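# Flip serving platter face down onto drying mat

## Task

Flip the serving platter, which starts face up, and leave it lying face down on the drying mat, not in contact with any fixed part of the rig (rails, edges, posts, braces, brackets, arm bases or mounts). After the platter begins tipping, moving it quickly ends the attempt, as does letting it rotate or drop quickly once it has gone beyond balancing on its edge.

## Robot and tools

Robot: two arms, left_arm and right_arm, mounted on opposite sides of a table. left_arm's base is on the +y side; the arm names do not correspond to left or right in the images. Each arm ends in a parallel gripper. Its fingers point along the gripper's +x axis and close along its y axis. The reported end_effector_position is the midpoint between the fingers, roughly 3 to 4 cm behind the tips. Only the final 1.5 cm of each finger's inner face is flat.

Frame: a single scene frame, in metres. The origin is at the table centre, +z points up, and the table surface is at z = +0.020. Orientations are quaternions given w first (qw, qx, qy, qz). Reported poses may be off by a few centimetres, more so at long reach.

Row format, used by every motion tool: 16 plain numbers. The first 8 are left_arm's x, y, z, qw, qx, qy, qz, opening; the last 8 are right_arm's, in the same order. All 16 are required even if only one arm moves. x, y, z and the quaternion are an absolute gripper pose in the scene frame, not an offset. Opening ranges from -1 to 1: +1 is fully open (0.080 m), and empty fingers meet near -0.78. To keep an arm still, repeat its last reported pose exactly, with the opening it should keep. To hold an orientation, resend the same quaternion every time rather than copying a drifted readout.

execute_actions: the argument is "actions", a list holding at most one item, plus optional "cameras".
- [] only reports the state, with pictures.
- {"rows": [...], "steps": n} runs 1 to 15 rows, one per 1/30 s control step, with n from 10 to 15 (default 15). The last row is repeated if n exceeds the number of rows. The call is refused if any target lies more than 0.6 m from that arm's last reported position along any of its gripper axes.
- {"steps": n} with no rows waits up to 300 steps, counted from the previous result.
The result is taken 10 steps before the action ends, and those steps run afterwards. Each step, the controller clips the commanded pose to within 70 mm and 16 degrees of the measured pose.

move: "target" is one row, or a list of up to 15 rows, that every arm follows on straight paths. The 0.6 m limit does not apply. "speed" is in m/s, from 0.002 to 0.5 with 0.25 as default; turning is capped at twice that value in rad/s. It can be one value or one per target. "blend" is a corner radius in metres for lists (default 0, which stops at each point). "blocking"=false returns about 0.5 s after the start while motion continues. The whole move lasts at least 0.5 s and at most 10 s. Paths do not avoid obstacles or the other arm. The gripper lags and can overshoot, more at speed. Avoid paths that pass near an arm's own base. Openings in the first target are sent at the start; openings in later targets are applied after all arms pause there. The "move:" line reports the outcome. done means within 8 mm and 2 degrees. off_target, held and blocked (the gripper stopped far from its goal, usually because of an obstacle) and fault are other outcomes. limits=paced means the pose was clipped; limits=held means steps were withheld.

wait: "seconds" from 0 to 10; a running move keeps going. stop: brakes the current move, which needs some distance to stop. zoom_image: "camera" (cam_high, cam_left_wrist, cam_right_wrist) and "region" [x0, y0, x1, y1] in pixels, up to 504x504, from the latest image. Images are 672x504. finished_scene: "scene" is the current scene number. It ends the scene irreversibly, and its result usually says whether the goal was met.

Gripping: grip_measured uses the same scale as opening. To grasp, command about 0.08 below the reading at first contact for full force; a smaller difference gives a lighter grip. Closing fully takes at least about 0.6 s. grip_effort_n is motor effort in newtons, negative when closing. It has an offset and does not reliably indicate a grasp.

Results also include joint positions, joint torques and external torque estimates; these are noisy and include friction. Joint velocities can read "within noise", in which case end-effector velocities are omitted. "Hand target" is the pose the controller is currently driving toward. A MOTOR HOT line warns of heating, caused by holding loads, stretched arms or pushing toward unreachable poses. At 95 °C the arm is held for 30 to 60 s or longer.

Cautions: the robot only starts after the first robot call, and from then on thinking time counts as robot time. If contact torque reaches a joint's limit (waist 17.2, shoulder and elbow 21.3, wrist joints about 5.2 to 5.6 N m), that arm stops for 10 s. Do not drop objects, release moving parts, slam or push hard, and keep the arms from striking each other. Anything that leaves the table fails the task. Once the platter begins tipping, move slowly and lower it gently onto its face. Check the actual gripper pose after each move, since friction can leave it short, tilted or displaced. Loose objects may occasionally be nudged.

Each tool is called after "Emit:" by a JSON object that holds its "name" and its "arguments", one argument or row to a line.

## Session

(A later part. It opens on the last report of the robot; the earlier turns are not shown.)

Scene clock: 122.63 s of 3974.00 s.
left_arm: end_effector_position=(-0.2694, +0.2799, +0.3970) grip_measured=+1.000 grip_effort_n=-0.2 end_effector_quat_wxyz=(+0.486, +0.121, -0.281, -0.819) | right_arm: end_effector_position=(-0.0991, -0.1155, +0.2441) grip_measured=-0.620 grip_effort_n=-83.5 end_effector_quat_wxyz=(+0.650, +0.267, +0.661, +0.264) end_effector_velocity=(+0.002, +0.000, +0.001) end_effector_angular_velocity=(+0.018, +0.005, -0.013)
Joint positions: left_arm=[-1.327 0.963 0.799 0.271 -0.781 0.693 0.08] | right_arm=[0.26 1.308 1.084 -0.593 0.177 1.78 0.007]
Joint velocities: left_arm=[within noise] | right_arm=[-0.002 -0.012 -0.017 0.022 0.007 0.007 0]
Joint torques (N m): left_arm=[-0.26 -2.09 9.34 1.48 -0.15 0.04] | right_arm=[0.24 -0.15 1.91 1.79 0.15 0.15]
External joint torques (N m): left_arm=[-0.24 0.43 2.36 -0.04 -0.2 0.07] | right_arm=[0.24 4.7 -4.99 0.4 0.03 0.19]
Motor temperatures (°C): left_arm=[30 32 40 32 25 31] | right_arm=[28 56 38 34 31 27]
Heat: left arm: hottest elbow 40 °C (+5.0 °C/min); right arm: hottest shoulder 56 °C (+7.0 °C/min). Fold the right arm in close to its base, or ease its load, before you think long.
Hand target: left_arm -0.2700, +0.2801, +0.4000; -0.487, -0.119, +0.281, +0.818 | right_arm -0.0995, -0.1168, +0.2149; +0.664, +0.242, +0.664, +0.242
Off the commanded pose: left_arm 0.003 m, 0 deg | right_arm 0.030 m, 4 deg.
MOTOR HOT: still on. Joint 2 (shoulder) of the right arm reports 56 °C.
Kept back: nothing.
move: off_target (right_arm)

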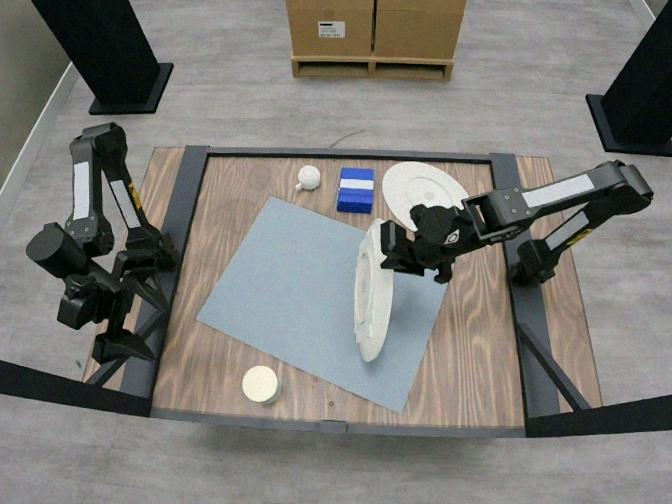

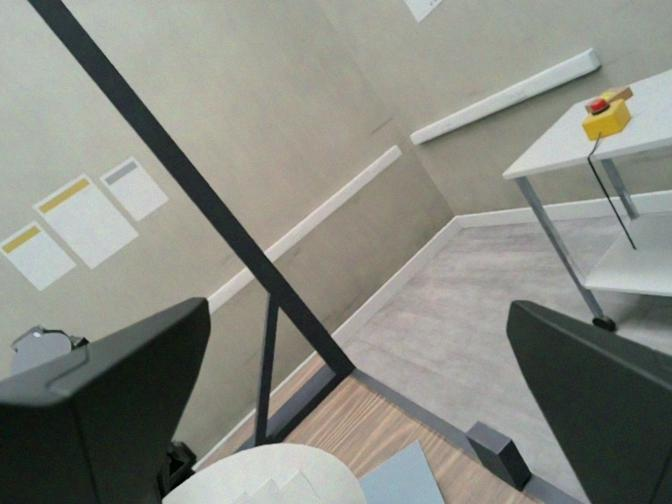

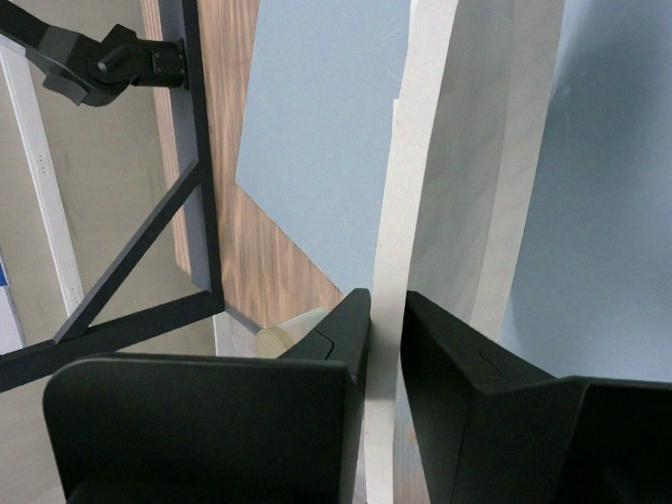

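Emit:
{"name": "move", "arguments": {
  "target": [
    [-0.27,0.28,0.40,0.487,0.119,-0.281,-0.818,1,-0.10,-0.1168,0.24,0.664,0.242,0.664,0.242,-0.5],
    [-0.27,0.28,0.40,0.487,0.119,-0.281,-0.818,1,-0.10,-0.133,0.226,0.664,0.242,0.664,0.242,-0.3]
  ],
  "speed": 0.03
}}

Emit:
{"name": "zoom_image", "arguments": {
  "camera": "cam_high",
  "region": [260, 170, 480, 370]
}}

Scene clock: 126.13 s of 3974.00 s.
left_arm: end_effector_position=(-0.2694, +0.2799, +0.3970) grip_measured=+1.000 grip_effort_n=-0.2 end_effector_quat_wxyz=(+0.486, +0.121, -0.281, -0.819) | right_arm: end_effector_position=(-0.1001, -0.1320, +0.2254) grip_measured=-0.304 grip_effort_n=14.2 end_effector_quat_wxyz=(+0.665, +0.238, +0.666, +0.240)
Joint positions: left_arm=[-1.327 0.963 0.799 0.271 -0.781 0.693 0.08] | right_arm=[0.279 1.3 1.05 -0.653 0.184 1.798 0.021]
Joint velocities: within noise
Joint torques (N m): left_arm=[-0.26 -2.09 9.33 1.48 -0.14 0.05] | right_arm=[0.19 -6.84 4.82 1.57 0.32 0.09]
External joint torques (N m): left_arm=[-0.27 0.38 2.41 -0.02 -0.19 0.07] | right_arm=[0.21 -2.17 -1.92 0.31 0.19 0.12]
Motor temperatures (°C): left_arm=[30 32 40 32 25 31] | right_arm=[28 53 38 35 31 27]
Heat: left arm: hottest elbow 40 °C (+5.1 °C/min); right arm: hottest shoulder 53 °C (+3.0 °C/min). Fold the right arm in close to its base, or ease its load, before you think long.
Hand target: left_arm -0.2700, +0.2801, +0.4000; -0.487, -0.119, +0.281, +0.818 | right_arm -0.1000, -0.1330, +0.2260; +0.664, +0.242, +0.664, +0.242
Off the commanded pose: left_arm 0.003 m, 0 deg | right_arm 0.001 m, 1 deg.
MOTOR HOT: still on. Joint 2 (shoulder) of the right arm reports 53 °C.
Kept back: nothing.
move: done

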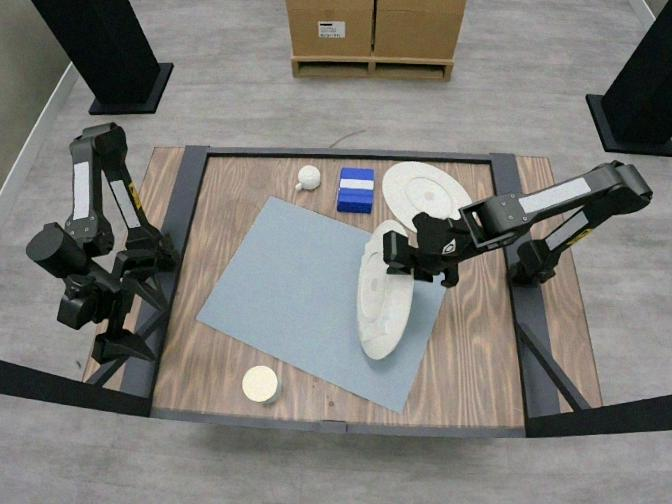

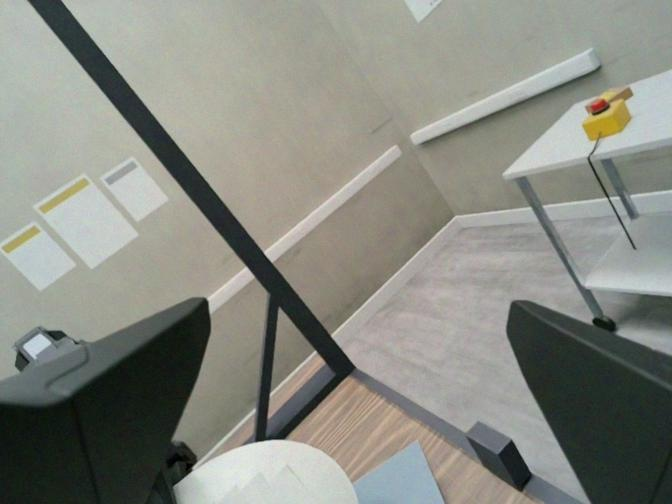

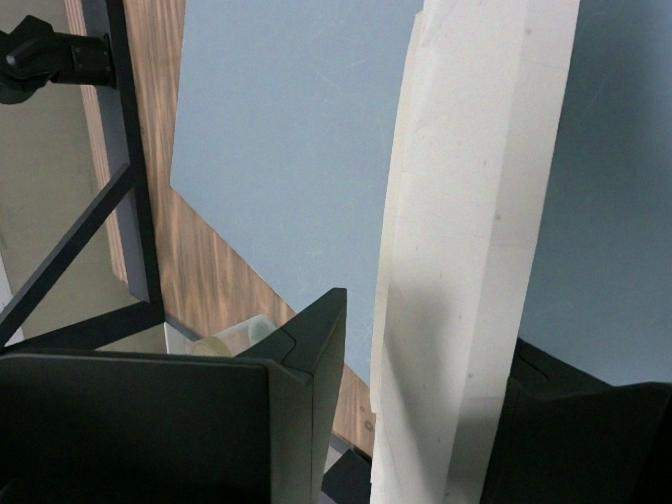

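Scaled by 2.291 from the camera's 672x504 image, which has a finer 960x720 frame.

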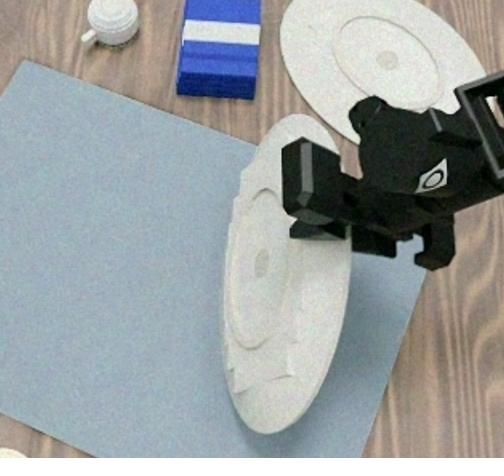

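Emit:
{"name": "move", "arguments": {
  "target": [
    [-0.27,0.28,0.40,0.487,0.119,-0.281,-0.818,1,-0.10,-0.143,0.205,0.664,0.242,0.664,0.242,0.0],
    [-0.27,0.28,0.40,0.487,0.119,-0.281,-0.818,1,-0.10,-0.158,0.165,0.664,0.242,0.664,0.242,0.1]
  ],
  "speed": 0.03
}}

Emit:
{"name": "zoom_image", "arguments": {
  "camera": "cam_high",
  "region": [260, 170, 480, 370]
}}

Scene clock: 129.60 s of 3974.00 s.
left_arm: end_effector_position=(-0.2694, +0.2799, +0.3970) grip_measured=+1.000 grip_effort_n=-0.2 end_effector_quat_wxyz=(+0.486, +0.121, -0.281, -0.819) | right_arm: end_effector_position=(-0.1022, -0.1594, +0.1695) grip_measured=+0.097 grip_effort_n=10.9 end_effector_quat_wxyz=(+0.661, +0.239, +0.668, +0.245)
Joint positions: left_arm=[-1.327 0.963 0.799 0.271 -0.781 0.693 0.08] | right_arm=[0.32 1.213 0.764 -0.447 0.202 1.826 0.039]
Joint velocities: within noise
Joint torques (N m): left_arm=[-0.24 -2.11 9.32 1.48 -0.14 0.05] | right_arm=[-0.6 -3.56 4.59 2.21 0.45 0.03]
External joint torques (N m): left_arm=[-0.25 0.38 2.4 -0.02 -0.18 0.07] | right_arm=[-0.61 0.37 -2.07 0.92 0.32 0.06]
Motor temperatures (°C): left_arm=[30 32 40 32 25 31] | right_arm=[28 51 37 35 31 27]
Heat: left arm: hottest elbow 40 °C (+4.0 °C/min); right arm: hottest shoulder 51 °C (-1.0 °C/min). Fold the right arm in close to its base, or ease its load, before you think long.
Hand target: left_arm -0.2700, +0.2801, +0.4000; -0.487, -0.119, +0.281, +0.818 | right_arm -0.1000, -0.1581, +0.1651; +0.664, +0.242, +0.664, +0.242
Off the commanded pose: left_arm 0.003 m, 0 deg | right_arm 0.005 m, 1 deg.
MOTOR HOT: still on. Joint 2 (shoulder) of the right arm reports 51 °C.
Kept back: nothing.
move: done

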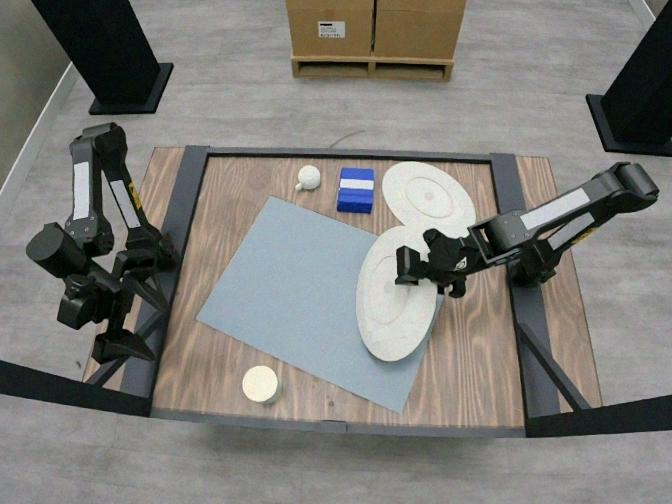

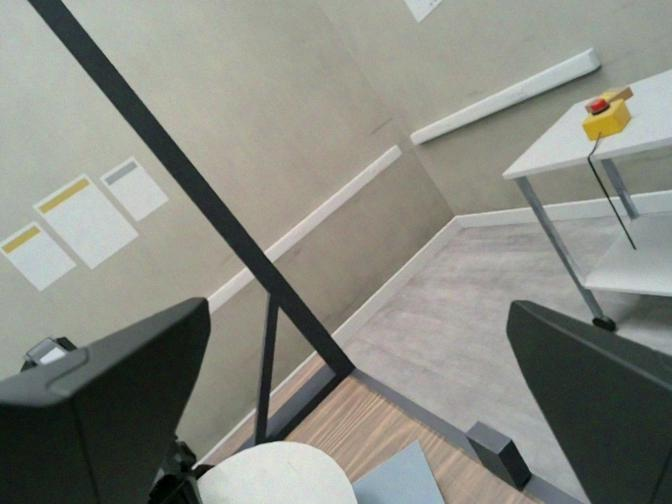

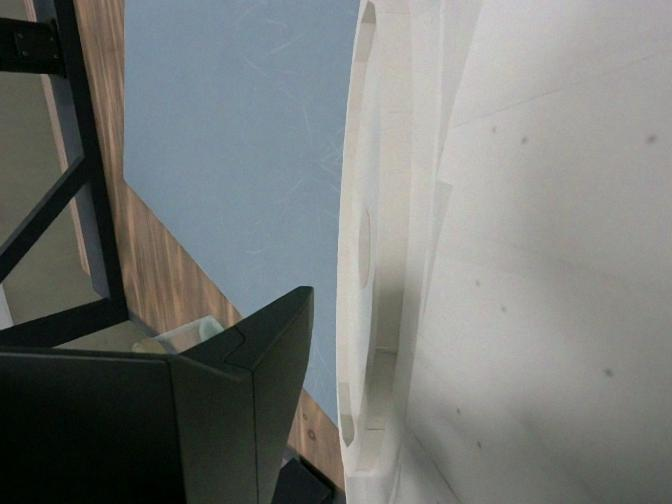

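Scaled by 2.291 from the camera's 672x504 image, which has a finer 960x720 frame.

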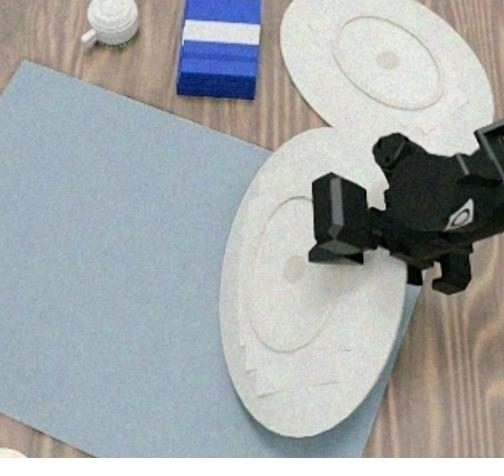

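Emit:
{"name": "move", "arguments": {
  "target": [-0.27,0.28,0.40,0.487,0.119,-0.281,-0.818,1,-0.12,-0.06,0.155,0.664,0.242,0.664,0.242,0.0],
  "speed": 0.04
}}

Emit:
{"name": "zoom_image", "arguments": {
  "camera": "cam_high",
  "region": [240, 170, 460, 370]
}}

Scene clock: 132.97 s of 3974.00 s.
left_arm: end_effector_position=(-0.2694, +0.2799, +0.3970) grip_measured=+1.000 grip_effort_n=-0.2 end_effector_quat_wxyz=(+0.486, +0.121, -0.281, -0.819) | right_arm: end_effector_position=(-0.1204, -0.0660, +0.1991) grip_measured=+0.008 grip_effort_n=-39.3 end_effector_quat_wxyz=(+0.648, +0.273, +0.657, +0.272) end_effector_velocity=(+0.001, -0.038, +0.223) end_effector_angular_velocity=(+0.431, +0.146, +0.038)
Joint positions: left_arm=[-1.327 0.963 0.799 0.271 -0.781 0.693 0.08] | right_arm=[0.286 1.524 1.073 -0.349 0.202 1.793 0.035]
Joint velocities: left_arm=[within noise] | right_arm=[0.017 -0.54 0.115 -0.198 -0.022 -0.007 0]
Joint torques (N m): left_arm=[-0.06 -2.47 8.34 1.48 -0.06 0.01] | right_arm=[-0.14 -0.97 4.57 2.51 -0.11 0.03]
External joint torques (N m): left_arm=[-0.14 0.24 1.72 -0.04 -0.14 0.05] | right_arm=[-0.43 11.79 -6.13 0.48 -0.45 0.11]
Motor temperatures (°C): left_arm=[29 32 40 32 25 31] | right_arm=[28 49 36 35 31 27]
Heat: left arm: hottest elbow 40 °C (+4.0 °C/min); right arm: hottest shoulder 49 °C (-4.0 °C/min). Fold the right arm in close to its base, or ease its load, before you think long.
Hand target: left_arm -0.2694, +0.2799, +0.3970; -0.486, -0.121, +0.281, +0.819 | right_arm -0.1205, -0.0657, +0.1954; +0.649, +0.271, +0.658, +0.269
Off the commanded pose: left_arm 0.003 m, 0 deg | right_arm 0.045 m, 5 deg.
MOTOR HOT: still on. Joint 2 (shoulder) of the right arm reports 49 °C.
blocked (right_arm)
Kept back: nothing.
move: off_target (right_arm)

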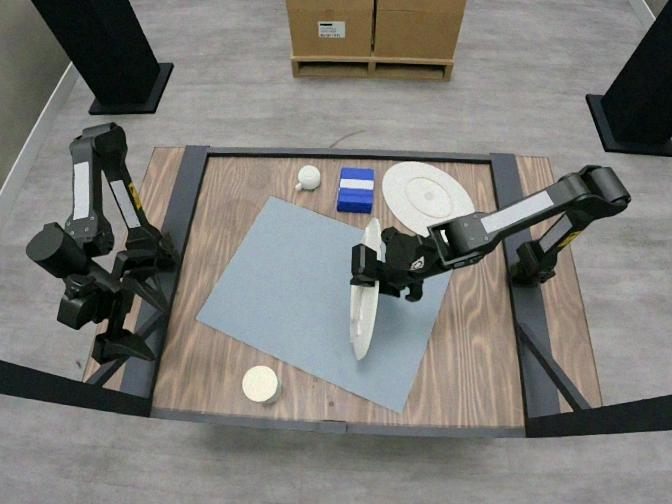

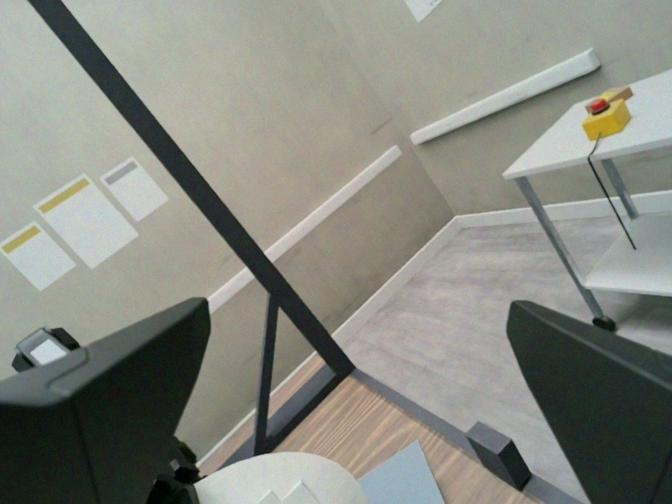

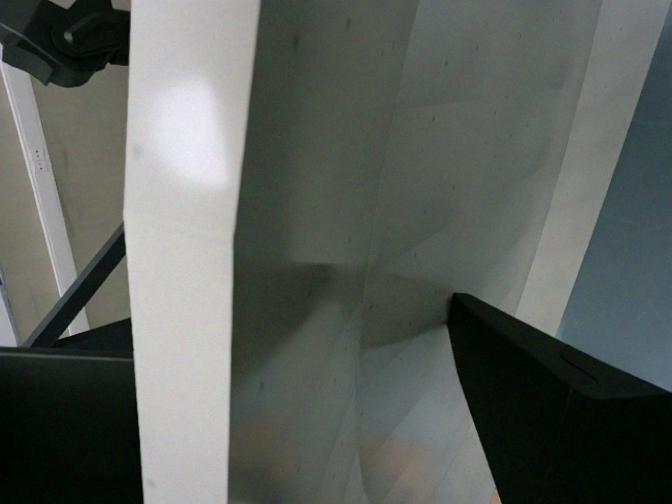

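Scaled by 2.291 from the camera's 672x504 image, which has a finer 960x720 frame.

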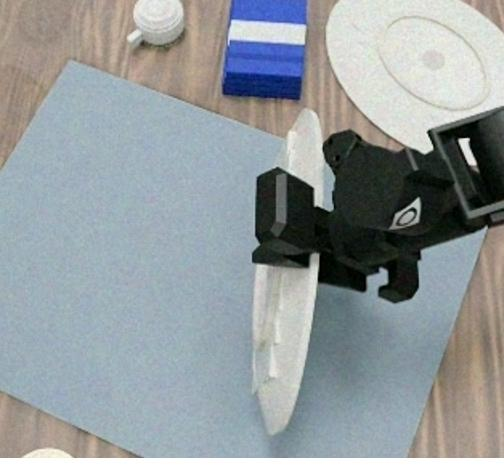

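Emit:
{"name": "wait", "arguments": {
  "seconds": 0.3
}}

Emit:
{"name": "zoom_image", "arguments": {
  "camera": "cam_high",
  "region": [240, 170, 460, 370]
}}

Scene clock: 133.50 s of 3974.00 s.
left_arm: end_effector_position=(-0.2694, +0.2799, +0.3970) grip_measured=+1.000 grip_effort_n=0.2 end_effector_quat_wxyz=(+0.486, +0.121, -0.281, -0.819) | right_arm: end_effector_position=(-0.1202, -0.0672, +0.2034) grip_measured=+0.008 grip_effort_n=-39.3 end_effector_quat_wxyz=(+0.646, +0.276, +0.657, +0.274)
Joint positions: left_arm=[-1.327 0.963 0.799 0.271 -0.781 0.693 0.08] | right_arm=[0.287 1.512 1.074 -0.354 0.202 1.793 0.035]
Joint velocities: within noise
Joint torques (N m): left_arm=[-0.05 -2.54 8.18 1.48 0.04 -0.03] | right_arm=[0.19 -5.22 5.42 1.65 0.17 -0.02]
External joint torques (N m): left_arm=[-0.04 -0.05 1.23 -0.03 -0.01 0] | right_arm=[0.21 1.11 -1.35 0.27 0.03 0.02]
Motor temperatures (°C): left_arm=[29 32 40 32 25 31] | right_arm=[28 49 36 35 31 27]
Heat: left arm: hottest elbow 40 °C (+4.0 °C/min); right arm: hottest shoulder 49 °C (-5.0 °C/min). Fold the right arm in close to its base, or ease its load, before you think long.
Hand target: left_arm -0.2694, +0.2799, +0.3970; -0.486, -0.121, +0.281, +0.819 | right_arm -0.1205, -0.0656, +0.1956; +0.649, +0.271, +0.658, +0.269
Off the commanded pose: left_arm 0.003 m, 0 deg | right_arm 0.049 m, 6 deg.
MOTOR HOT: still on. Joint 2 (shoulder) of the right arm reports 49 °C.
Steps of this call (1-16: nothing new was sent). Readings (end_effector_position of left_arm | right_arm):
1: (-0.2694, +0.2799, +0.3970) | (-0.1204, -0.0666, +0.2023)
2: (-0.2694, +0.2799, +0.3970) | (-0.1203, -0.0668, +0.2029)
4: (-0.2694, +0.2799, +0.3970) | (-0.1203, -0.0671, +0.2032)
8: (-0.2694, +0.2799, +0.3970) | (-0.1202, -0.0672, +0.2033)
16: the state above

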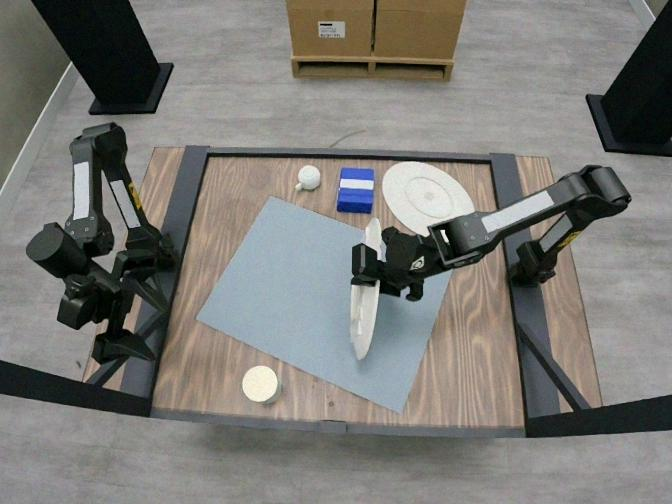

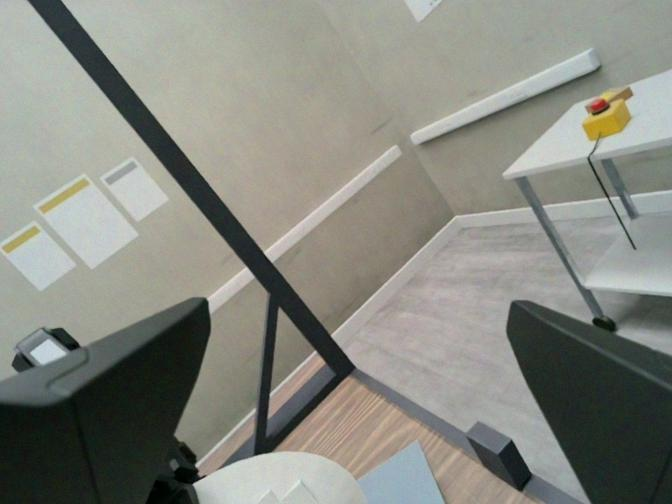

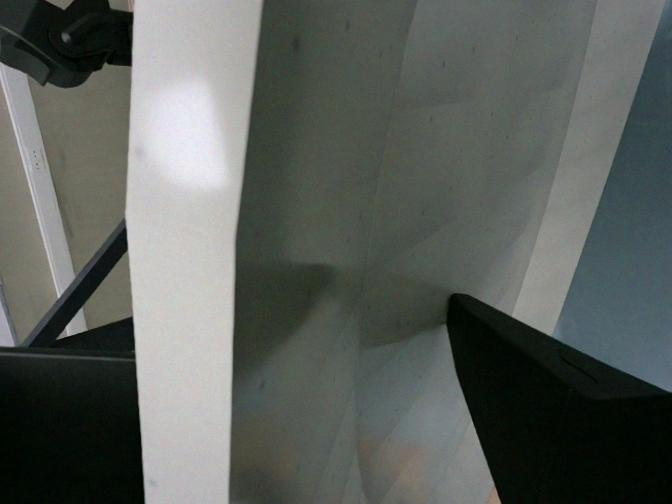

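Scaled by 2.291 from the camera's 672x504 image, which has a finer 960x720 frame.

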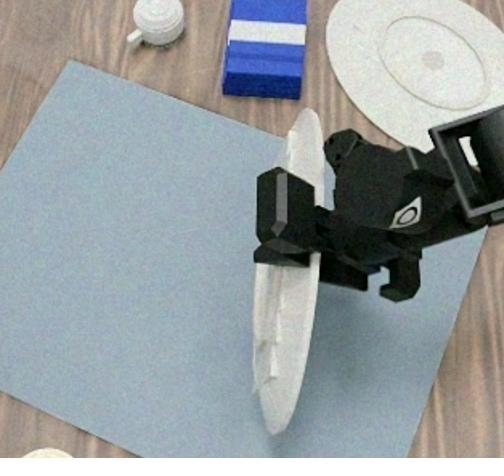

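Emit:
{"name": "move", "arguments": {
  "target": [
    [-0.27,0.28,0.40,0.487,0.119,-0.281,-0.818,1,-0.12,-0.052,0.222,0.683,0.183,0.683,0.183,0.0],
    [-0.27,0.28,0.40,0.487,0.119,-0.281,-0.818,1,-0.12,-0.043,0.240,0.701,0.092,0.701,0.092,0.0]
  ],
  "speed": 0.05
}}

Emit:
{"name": "zoom_image", "arguments": {
  "camera": "cam_high",
  "region": [240, 170, 460, 370]
}}

Scene clock: 140.13 s of 3974.00 s.
left_arm: end_effector_position=(-0.2694, +0.2799, +0.3970) grip_measured=+1.000 grip_effort_n=-0.2 end_effector_quat_wxyz=(+0.486, +0.121, -0.281, -0.819) | right_arm: end_effector_position=(-0.1199, -0.0457, +0.2428) grip_measured=+0.004 grip_effort_n=-18.8 end_effector_quat_wxyz=(+0.702, +0.094, +0.700, +0.095) end_effector_velocity=(+0.003, -0.004, +0.000) end_effector_angular_velocity=(-0.024, -0.015, +0.003)
Joint positions: left_arm=[-1.327 0.963 0.799 0.271 -0.781 0.693 0.08] | right_arm=[0.223 1.983 2.019 -1.346 0.066 1.8 0.035]
Joint velocities: left_arm=[within noise] | right_arm=[-0.002 0.007 0.017 -0.037 0.007 -0.007 0]
Joint torques (N m): left_arm=[-0.26 -2.09 9.33 1.48 -0.15 0.04] | right_arm=[-0.1 -9.26 6.21 0.33 -0.1 -0.08]
External joint torques (N m): left_arm=[-0.27 0.49 2.3 -0.06 -0.19 0.07] | right_arm=[-0.08 -0.02 0.13 -0.4 -0.2 -0.06]
Motor temperatures (°C): left_arm=[29 32 40 32 25 31] | right_arm=[28 47 36 34 31 27]
Heat: left arm: hottest elbow 40 °C (+3.0 °C/min); right arm: hottest shoulder 47 °C (-9.1 °C/min).
Hand target: left_arm -0.2700, +0.2801, +0.4000; -0.487, -0.119, +0.281, +0.818 | right_arm -0.1200, -0.0430, +0.2401; +0.701, +0.092, +0.701, +0.092
Off the commanded pose: left_arm 0.003 m, 0 deg | right_arm 0.004 m, 1 deg.
MOTOR HOT: cleared for the motors of the right arm.
Kept back: nothing.
move: done

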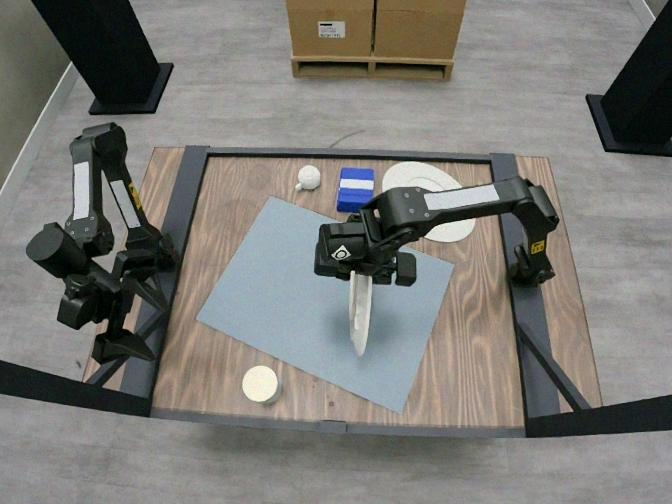

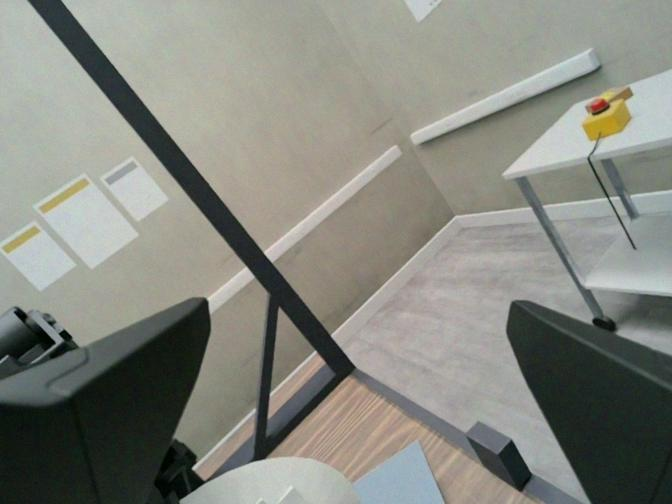

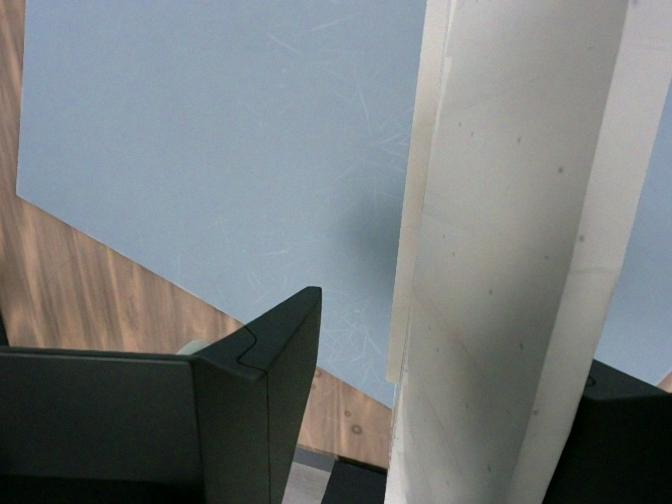

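Scaled by 2.291 from the camera's 672x504 image, which has a finer 960x720 frame.

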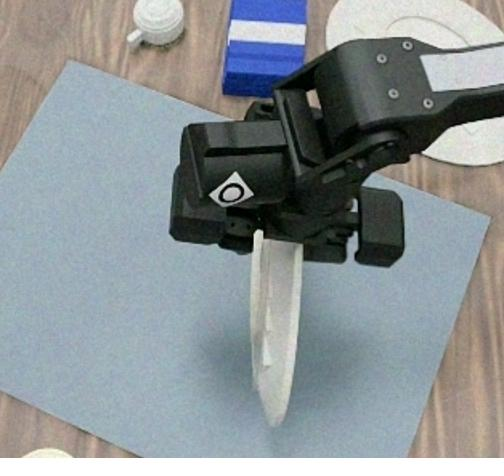

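Emit:
{"name": "move", "arguments": {
  "target": [
    [-0.27,0.28,0.40,0.487,0.119,-0.281,-0.818,1,-0.12,-0.046,0.237,0.701,0.092,0.701,0.092,-0.5],
    [-0.27,0.28,0.40,0.487,0.119,-0.281,-0.818,1,-0.12,-0.046,0.237,0.701,0.092,0.701,0.092,-0.85]
  ],
  "speed": 0.05,
  "cameras": ["cam_high"]
}}

Scene clock: 143.53 s of 3974.00 s.
left_arm: end_effector_position=(-0.2694, +0.2799, +0.3970) grip_measured=+1.000 grip_effort_n=-0.2 end_effector_quat_wxyz=(+0.486, +0.121, -0.281, -0.819) | right_arm: end_effector_position=(-0.1204, -0.0428, +0.2410) grip_measured=-0.613 grip_effort_n=-83.5 end_effector_quat_wxyz=(+0.700, +0.098, +0.700, +0.099)
Joint positions: left_arm=[-1.327 0.963 0.799 0.271 -0.781 0.693 0.08] | right_arm=[0.222 1.984 2.011 -1.326 0.065 1.799 0.007]
Joint velocities: within noise
Joint torques (N m): left_arm=[-0.26 -2.09 9.32 1.48 -0.14 0.04] | right_arm=[-0.23 -11.38 3.56 0.2 0 0.04]
External joint torques (N m): left_arm=[-0.26 0.41 2.38 -0.03 -0.19 0.07] | right_arm=[-0.22 -2.12 -2.51 -0.54 -0.09 0.06]
Motor temperatures (°C): left_arm=[29 32 40 32 25 31] | right_arm=[28 46 36 34 31 27]
Heat: left arm: hottest elbow 40 °C (+3.0 °C/min); right arm: hottest shoulder 46 °C (-11.1 °C/min).
Hand target: left_arm -0.2700, +0.2801, +0.4000; -0.487, -0.119, +0.281, +0.818 | right_arm -0.1200, -0.0460, +0.2370; +0.701, +0.092, +0.701, +0.092
Off the commanded pose: left_arm 0.003 m, 0 deg | right_arm 0.005 m, 1 deg.
Kept back: nothing.
move: done
Images, in order (width x height): cam_high 672x504.

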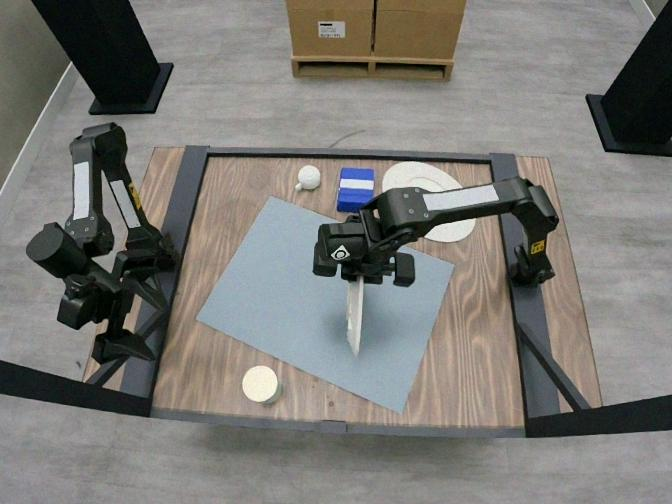

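Emit:
{"name": "move", "arguments": {
  "target": [
    [-0.27,0.28,0.40,0.487,0.119,-0.281,-0.818,1,-0.12,-0.043,0.275,0.701,0.092,0.701,0.092,-0.9],
    [-0.27,0.28,0.40,0.487,0.119,-0.281,-0.818,1,-0.12,-0.030,0.305,0.701,0.092,0.701,0.092,-0.9]
  ],
  "speed": 0.05,
  "cameras": ["cam_high"]
}}

Scene clock: 146.47 s of 3974.00 s.
left_arm: end_effector_position=(-0.2694, +0.2799, +0.3970) grip_measured=+1.000 grip_effort_n=-0.2 end_effector_quat_wxyz=(+0.486, +0.121, -0.281, -0.819) | right_arm: end_effector_position=(-0.1224, -0.0308, +0.2669) grip_measured=-0.613 grip_effort_n=-83.5 end_effector_quat_wxyz=(+0.698, +0.094, +0.703, +0.096)
Joint positions: left_arm=[-1.327 0.963 0.799 0.271 -0.781 0.693 0.08] | right_arm=[0.216 2.106 2.307 -1.507 0.053 1.792 0.007]
Joint velocities: within noise
Joint torques (N m): left_arm=[-0.24 -2.08 9.31 1.48 -0.15 0.04] | right_arm=[-0.32 -18.9 9.2 1.11 0.29 -0.2]
External joint torques (N m): left_arm=[-0.26 0.42 2.38 -0.03 -0.19 0.07] | right_arm=[-0.26 -9.22 3.53 0.38 0.2 -0.18]
Motor temperatures (°C): left_arm=[29 32 40 32 25 31] | right_arm=[28 46 36 34 31 27]
Heat: left arm: hottest elbow 40 °C (+3.0 °C/min); right arm: hottest shoulder 46 °C (-14.1 °C/min).
Hand target: left_arm -0.2700, +0.2801, +0.4000; -0.487, -0.119, +0.281, +0.818 | right_arm -0.1196, -0.0325, +0.3038; +0.686, +0.132, +0.703, +0.134
Off the commanded pose: left_arm 0.003 m, 0 deg | right_arm 0.038 m, 1 deg.
joint sent to its limit (right arm) — joint 3 (elbow), upper limit, where the elbow is as straight as it goes.
Kept back: nothing.
move: off_target (right_arm)
Images, in order (width x height): cam_high 672x504.

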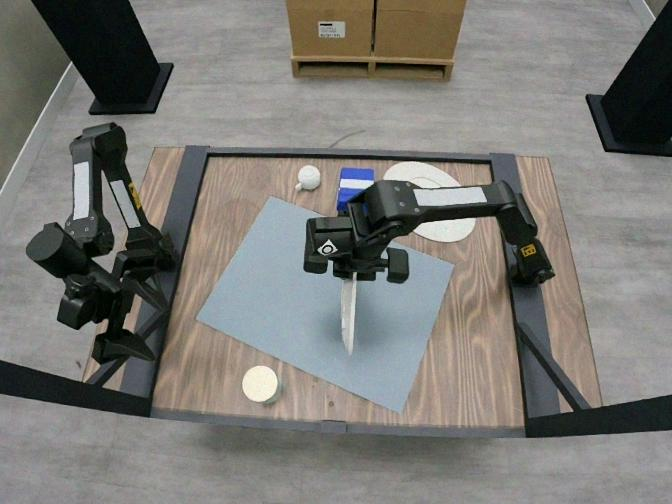

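Emit:
{"name": "move", "arguments": {
  "target": [
    [-0.27,0.28,0.40,0.487,0.119,-0.281,-0.818,1,-0.13,-0.038,0.265,0.698,0.111,0.698,0.111,-0.9],
    [-0.27,0.28,0.40,0.487,0.119,-0.281,-0.818,1,-0.14,-0.083,0.238,0.683,0.183,0.683,0.183,-0.9],
    [-0.27,0.28,0.40,0.487,0.119,-0.281,-0.818,1,-0.14,-0.112,0.212,0.664,0.242,0.664,0.242,-0.9]
  ],
  "speed": 0.05,
  "blend": 0.01,
  "cameras": ["cam_high","cam_right_wrist"]
}}

Scene clock: 151.87 s of 3974.00 s.
left_arm: end_effector_position=(-0.2694, +0.2799, +0.3970) grip_measured=+1.000 grip_effort_n=-0.2 end_effector_quat_wxyz=(+0.486, +0.121, -0.281, -0.819) | right_arm: end_effector_position=(-0.1413, -0.1135, +0.2209) grip_measured=-0.613 grip_effort_n=-83.5 end_effector_quat_wxyz=(+0.660, +0.243, +0.667, +0.247)
Joint positions: left_arm=[-1.327 0.963 0.799 0.271 -0.781 0.693 0.08] | right_arm=[0.401 1.416 1.116 -0.604 0.255 1.893 0.007]
Joint velocities: within noise
Joint torques (N m): left_arm=[-0.25 -2.09 9.32 1.48 -0.14 0.04] | right_arm=[-0.5 -5.18 3.98 2.21 0.36 0.04]
External joint torques (N m): left_arm=[-0.23 0.37 2.41 -0.02 -0.19 0.07] | right_arm=[-0.5 0.4 -2.8 0.94 0.19 0.08]
Motor temperatures (°C): left_arm=[29 32 41 32 25 31] | right_arm=[28 47 36 34 31 27]
Heat: left arm: hottest elbow 41 °C (+3.0 °C/min); right arm: hottest shoulder 47 °C (-16.0 °C/min).
Hand target: left_arm -0.2700, +0.2801, +0.4000; -0.487, -0.119, +0.281, +0.818 | right_arm -0.1400, -0.1122, +0.2121; +0.664, +0.242, +0.664, +0.242
Off the commanded pose: left_arm 0.003 m, 0 deg | right_arm 0.009 m, 1 deg.
Kept back: nothing.
move: off_target (right_arm)
Images, in order (width x height): cam_high 672x504, cam_right_wrist 672x504.

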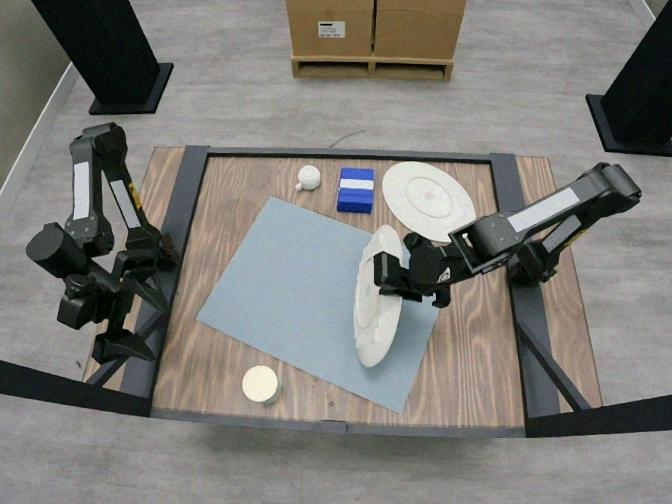

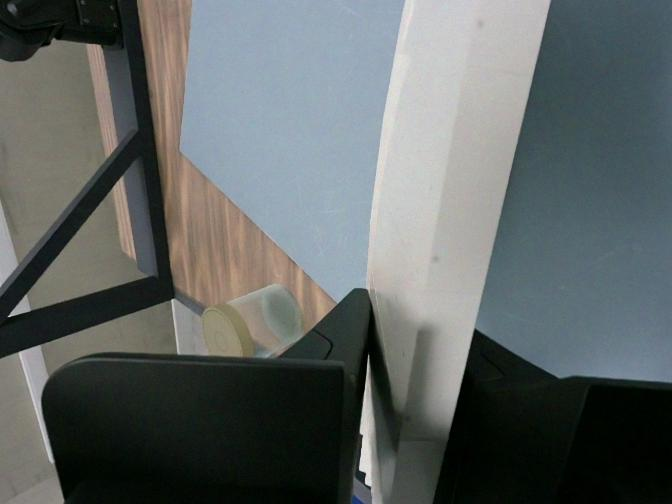

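Emit:
{"name": "move", "arguments": {
  "target": [
    [-0.27,0.28,0.40,0.487,0.119,-0.281,-0.818,1,-0.145,-0.105,0.255,0.664,0.242,0.664,0.242,-0.9],
    [-0.27,0.28,0.40,0.487,0.119,-0.281,-0.818,1,-0.16,-0.05,0.262,0.664,0.242,0.664,0.242,-0.9]
  ],
  "speed": 0.05,
  "cameras": ["cam_high"]
}}

Scene clock: 154.83 s of 3974.00 s.
left_arm: end_effector_position=(-0.2694, +0.2799, +0.3970) grip_measured=+1.000 grip_effort_n=-0.2 end_effector_quat_wxyz=(+0.486, +0.121, -0.281, -0.819) | right_arm: end_effector_position=(-0.1546, -0.0659, +0.2382) grip_measured=-0.574 grip_effort_n=-83.5 end_effector_quat_wxyz=(+0.685, +0.210, +0.663, +0.217)
Joint positions: left_arm=[-1.327 0.963 0.799 0.271 -0.781 0.693 0.08] | right_arm=[0.382 1.67 1.481 -0.815 0.249 1.884 0.009]
Joint velocities: within noise
Joint torques (N m): left_arm=[-0.25 -2.08 9.32 1.48 -0.15 0.04] | right_arm=[-0.19 -9.39 10.73 3.5 0.24 -0.16]
External joint torques (N m): left_arm=[-0.25 0.49 2.28 -0.06 -0.19 0.07] | right_arm=[-0.19 -1.97 4.1 2.36 0.06 -0.13]
Motor temperatures (°C): left_arm=[29 32 41 32 25 31] | right_arm=[28 47 36 35 31 27]
Heat: left arm: hottest elbow 41 °C (+3.0 °C/min); right arm: hottest shoulder 47 °C (-18.1 °C/min).
Hand target: left_arm -0.2700, +0.2801, +0.4000; -0.487, -0.119, +0.281, +0.818 | right_arm -0.1594, -0.0518, +0.2624; +0.664, +0.242, +0.664, +0.242
Off the commanded pose: left_arm 0.003 m, 0 deg | right_arm 0.029 m, 5 deg.
Kept back: nothing.
move: off_target (right_arm)
Images, in order (width x height): cam_high 672x504.

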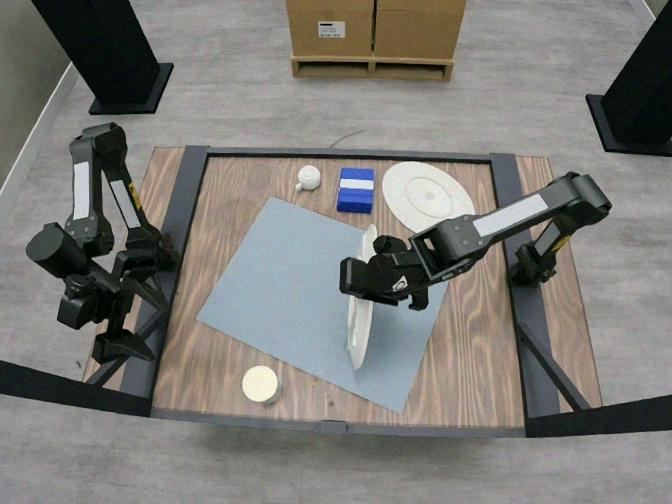

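Emit:
{"name": "move", "arguments": {
  "target": [
    [-0.27,0.28,0.40,0.487,0.119,-0.281,-0.818,1,-0.16,-0.06,0.30,0.683,0.183,0.683,0.183,-0.9],
    [-0.27,0.28,0.40,0.487,0.119,-0.281,-0.818,1,-0.165,-0.03,0.31,0.683,0.183,0.683,0.183,-0.9]
  ],
  "speed": 0.06,
  "cameras": ["cam_high"]
}}

Scene clock: 157.47 s of 3974.00 s.
left_arm: end_effector_position=(-0.2694, +0.2799, +0.3970) grip_measured=+1.000 grip_effort_n=-0.2 end_effector_quat_wxyz=(+0.486, +0.121, -0.281, -0.819) | right_arm: end_effector_position=(-0.1653, -0.0356, +0.2790) grip_measured=-0.624 grip_effort_n=-83.5 end_effector_quat_wxyz=(+0.699, +0.149, +0.682, +0.154)
Joint positions: left_arm=[-1.327 0.963 0.799 0.271 -0.781 0.693 0.08] | right_arm=[0.352 1.992 2.136 -1.316 0.173 1.896 0.007]
Joint velocities: within noise
Joint torques (N m): left_arm=[-0.25 -2.09 9.32 1.47 -0.15 0.04] | right_arm=[-0.43 -14.81 10.52 1.64 0.43 -0.16]
External joint torques (N m): left_arm=[-0.23 0.49 2.33 -0.05 -0.2 0.07] | right_arm=[-0.44 -5.63 4.48 0.68 0.28 -0.14]
Motor temperatures (°C): left_arm=[29 32 41 32 25 31] | right_arm=[28 47 38 36 31 27]
Heat: left arm: hottest elbow 41 °C (+3.0 °C/min); right arm: hottest shoulder 47 °C (-19.2 °C/min).
Hand target: left_arm -0.2700, +0.2801, +0.4000; -0.487, -0.119, +0.281, +0.818 | right_arm -0.1644, -0.0317, +0.3099; +0.683, +0.183, +0.683, +0.183
Off the commanded pose: left_arm 0.003 m, 0 deg | right_arm 0.032 m, 5 deg.
Kept back: nothing.
move: off_target (right_arm)
Images, in order (width x height): cam_high 672x504.

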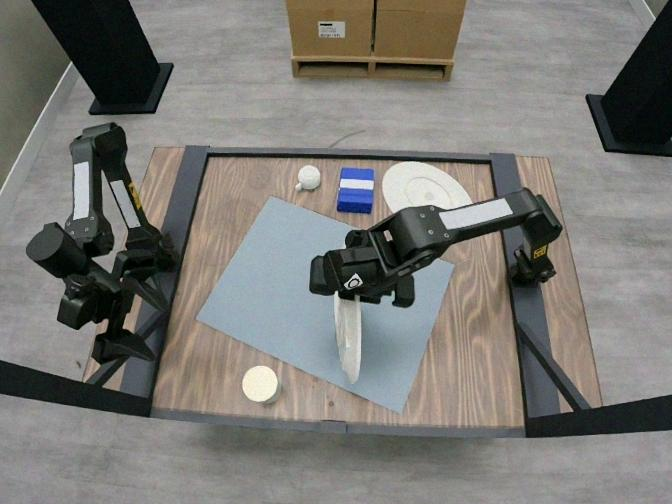

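Emit:
{"name": "move", "arguments": {
  "target": [
    [-0.27,0.28,0.40,0.487,0.119,-0.281,-0.818,1,-0.15,-0.033,0.285,0.683,0.183,0.683,0.183,-0.9],
    [-0.27,0.28,0.40,0.487,0.119,-0.281,-0.818,1,-0.145,-0.055,0.25,0.674,0.214,0.674,0.214,-0.9],
    [-0.27,0.28,0.40,0.487,0.119,-0.281,-0.818,1,-0.14,-0.088,0.212,0.664,0.242,0.664,0.242,-0.9]
  ],
  "speed": 0.06,
  "blend": 0.01,
  "cameras": ["cam_high","cam_right_wrist"]
}}

Scene clock: 160.47 s of 3974.00 s.
left_arm: end_effector_position=(-0.2694, +0.2799, +0.3970) grip_measured=+1.000 grip_effort_n=-0.2 end_effector_quat_wxyz=(+0.486, +0.121, -0.281, -0.819) | right_arm: end_effector_position=(-0.1486, -0.0884, +0.2280) grip_measured=-0.625 grip_effort_n=-83.5 end_effector_quat_wxyz=(+0.649, +0.246, +0.672, +0.258)
Joint positions: left_arm=[-1.327 0.963 0.799 0.271 -0.781 0.693 0.08] | right_arm=[0.381 1.493 1.198 -0.574 0.224 1.866 0.007]
Joint velocities: within noise
Joint torques (N m): left_arm=[-0.25 -2.1 9.32 1.48 -0.14 0.04] | right_arm=[-1.17 -5.16 3.41 1.4 0.77 0.17]
External joint torques (N m): left_arm=[-0.25 0.45 2.32 -0.05 -0.19 0.07] | right_arm=[-1.15 1.06 -3.42 0.08 0.62 0.2]
Motor temperatures (°C): left_arm=[29 32 41 32 25 31] | right_arm=[28 48 38 36 31 27]
Heat: left arm: hottest elbow 41 °C (+2.0 °C/min); right arm: hottest shoulder 48 °C (-19.2 °C/min).
Hand target: left_arm -0.2700, +0.2801, +0.4000; -0.487, -0.119, +0.281, +0.818 | right_arm -0.1399, -0.0885, +0.2123; +0.664, +0.242, +0.664, +0.242
Off the commanded pose: left_arm 0.003 m, 0 deg | right_arm 0.018 m, 3 deg.
Kept back: nothing.
move: off_target (right_arm)
Images, in order (width x height): cam_high 672x504, cam_right_wrist 672x504.

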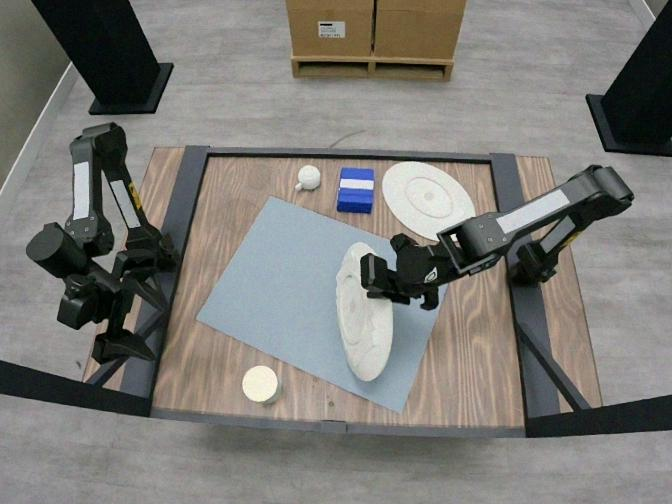

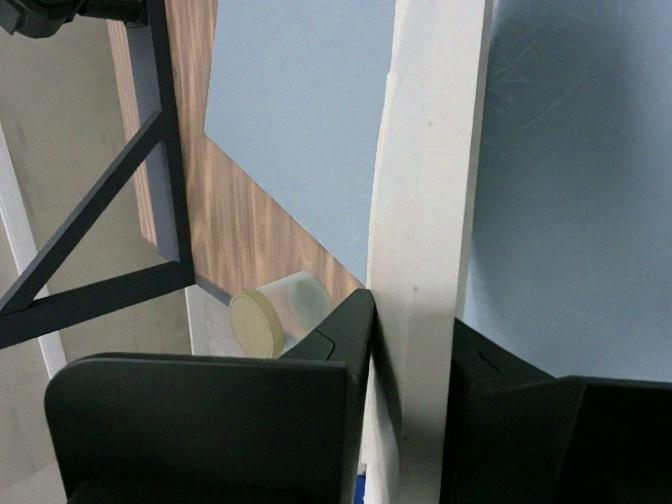

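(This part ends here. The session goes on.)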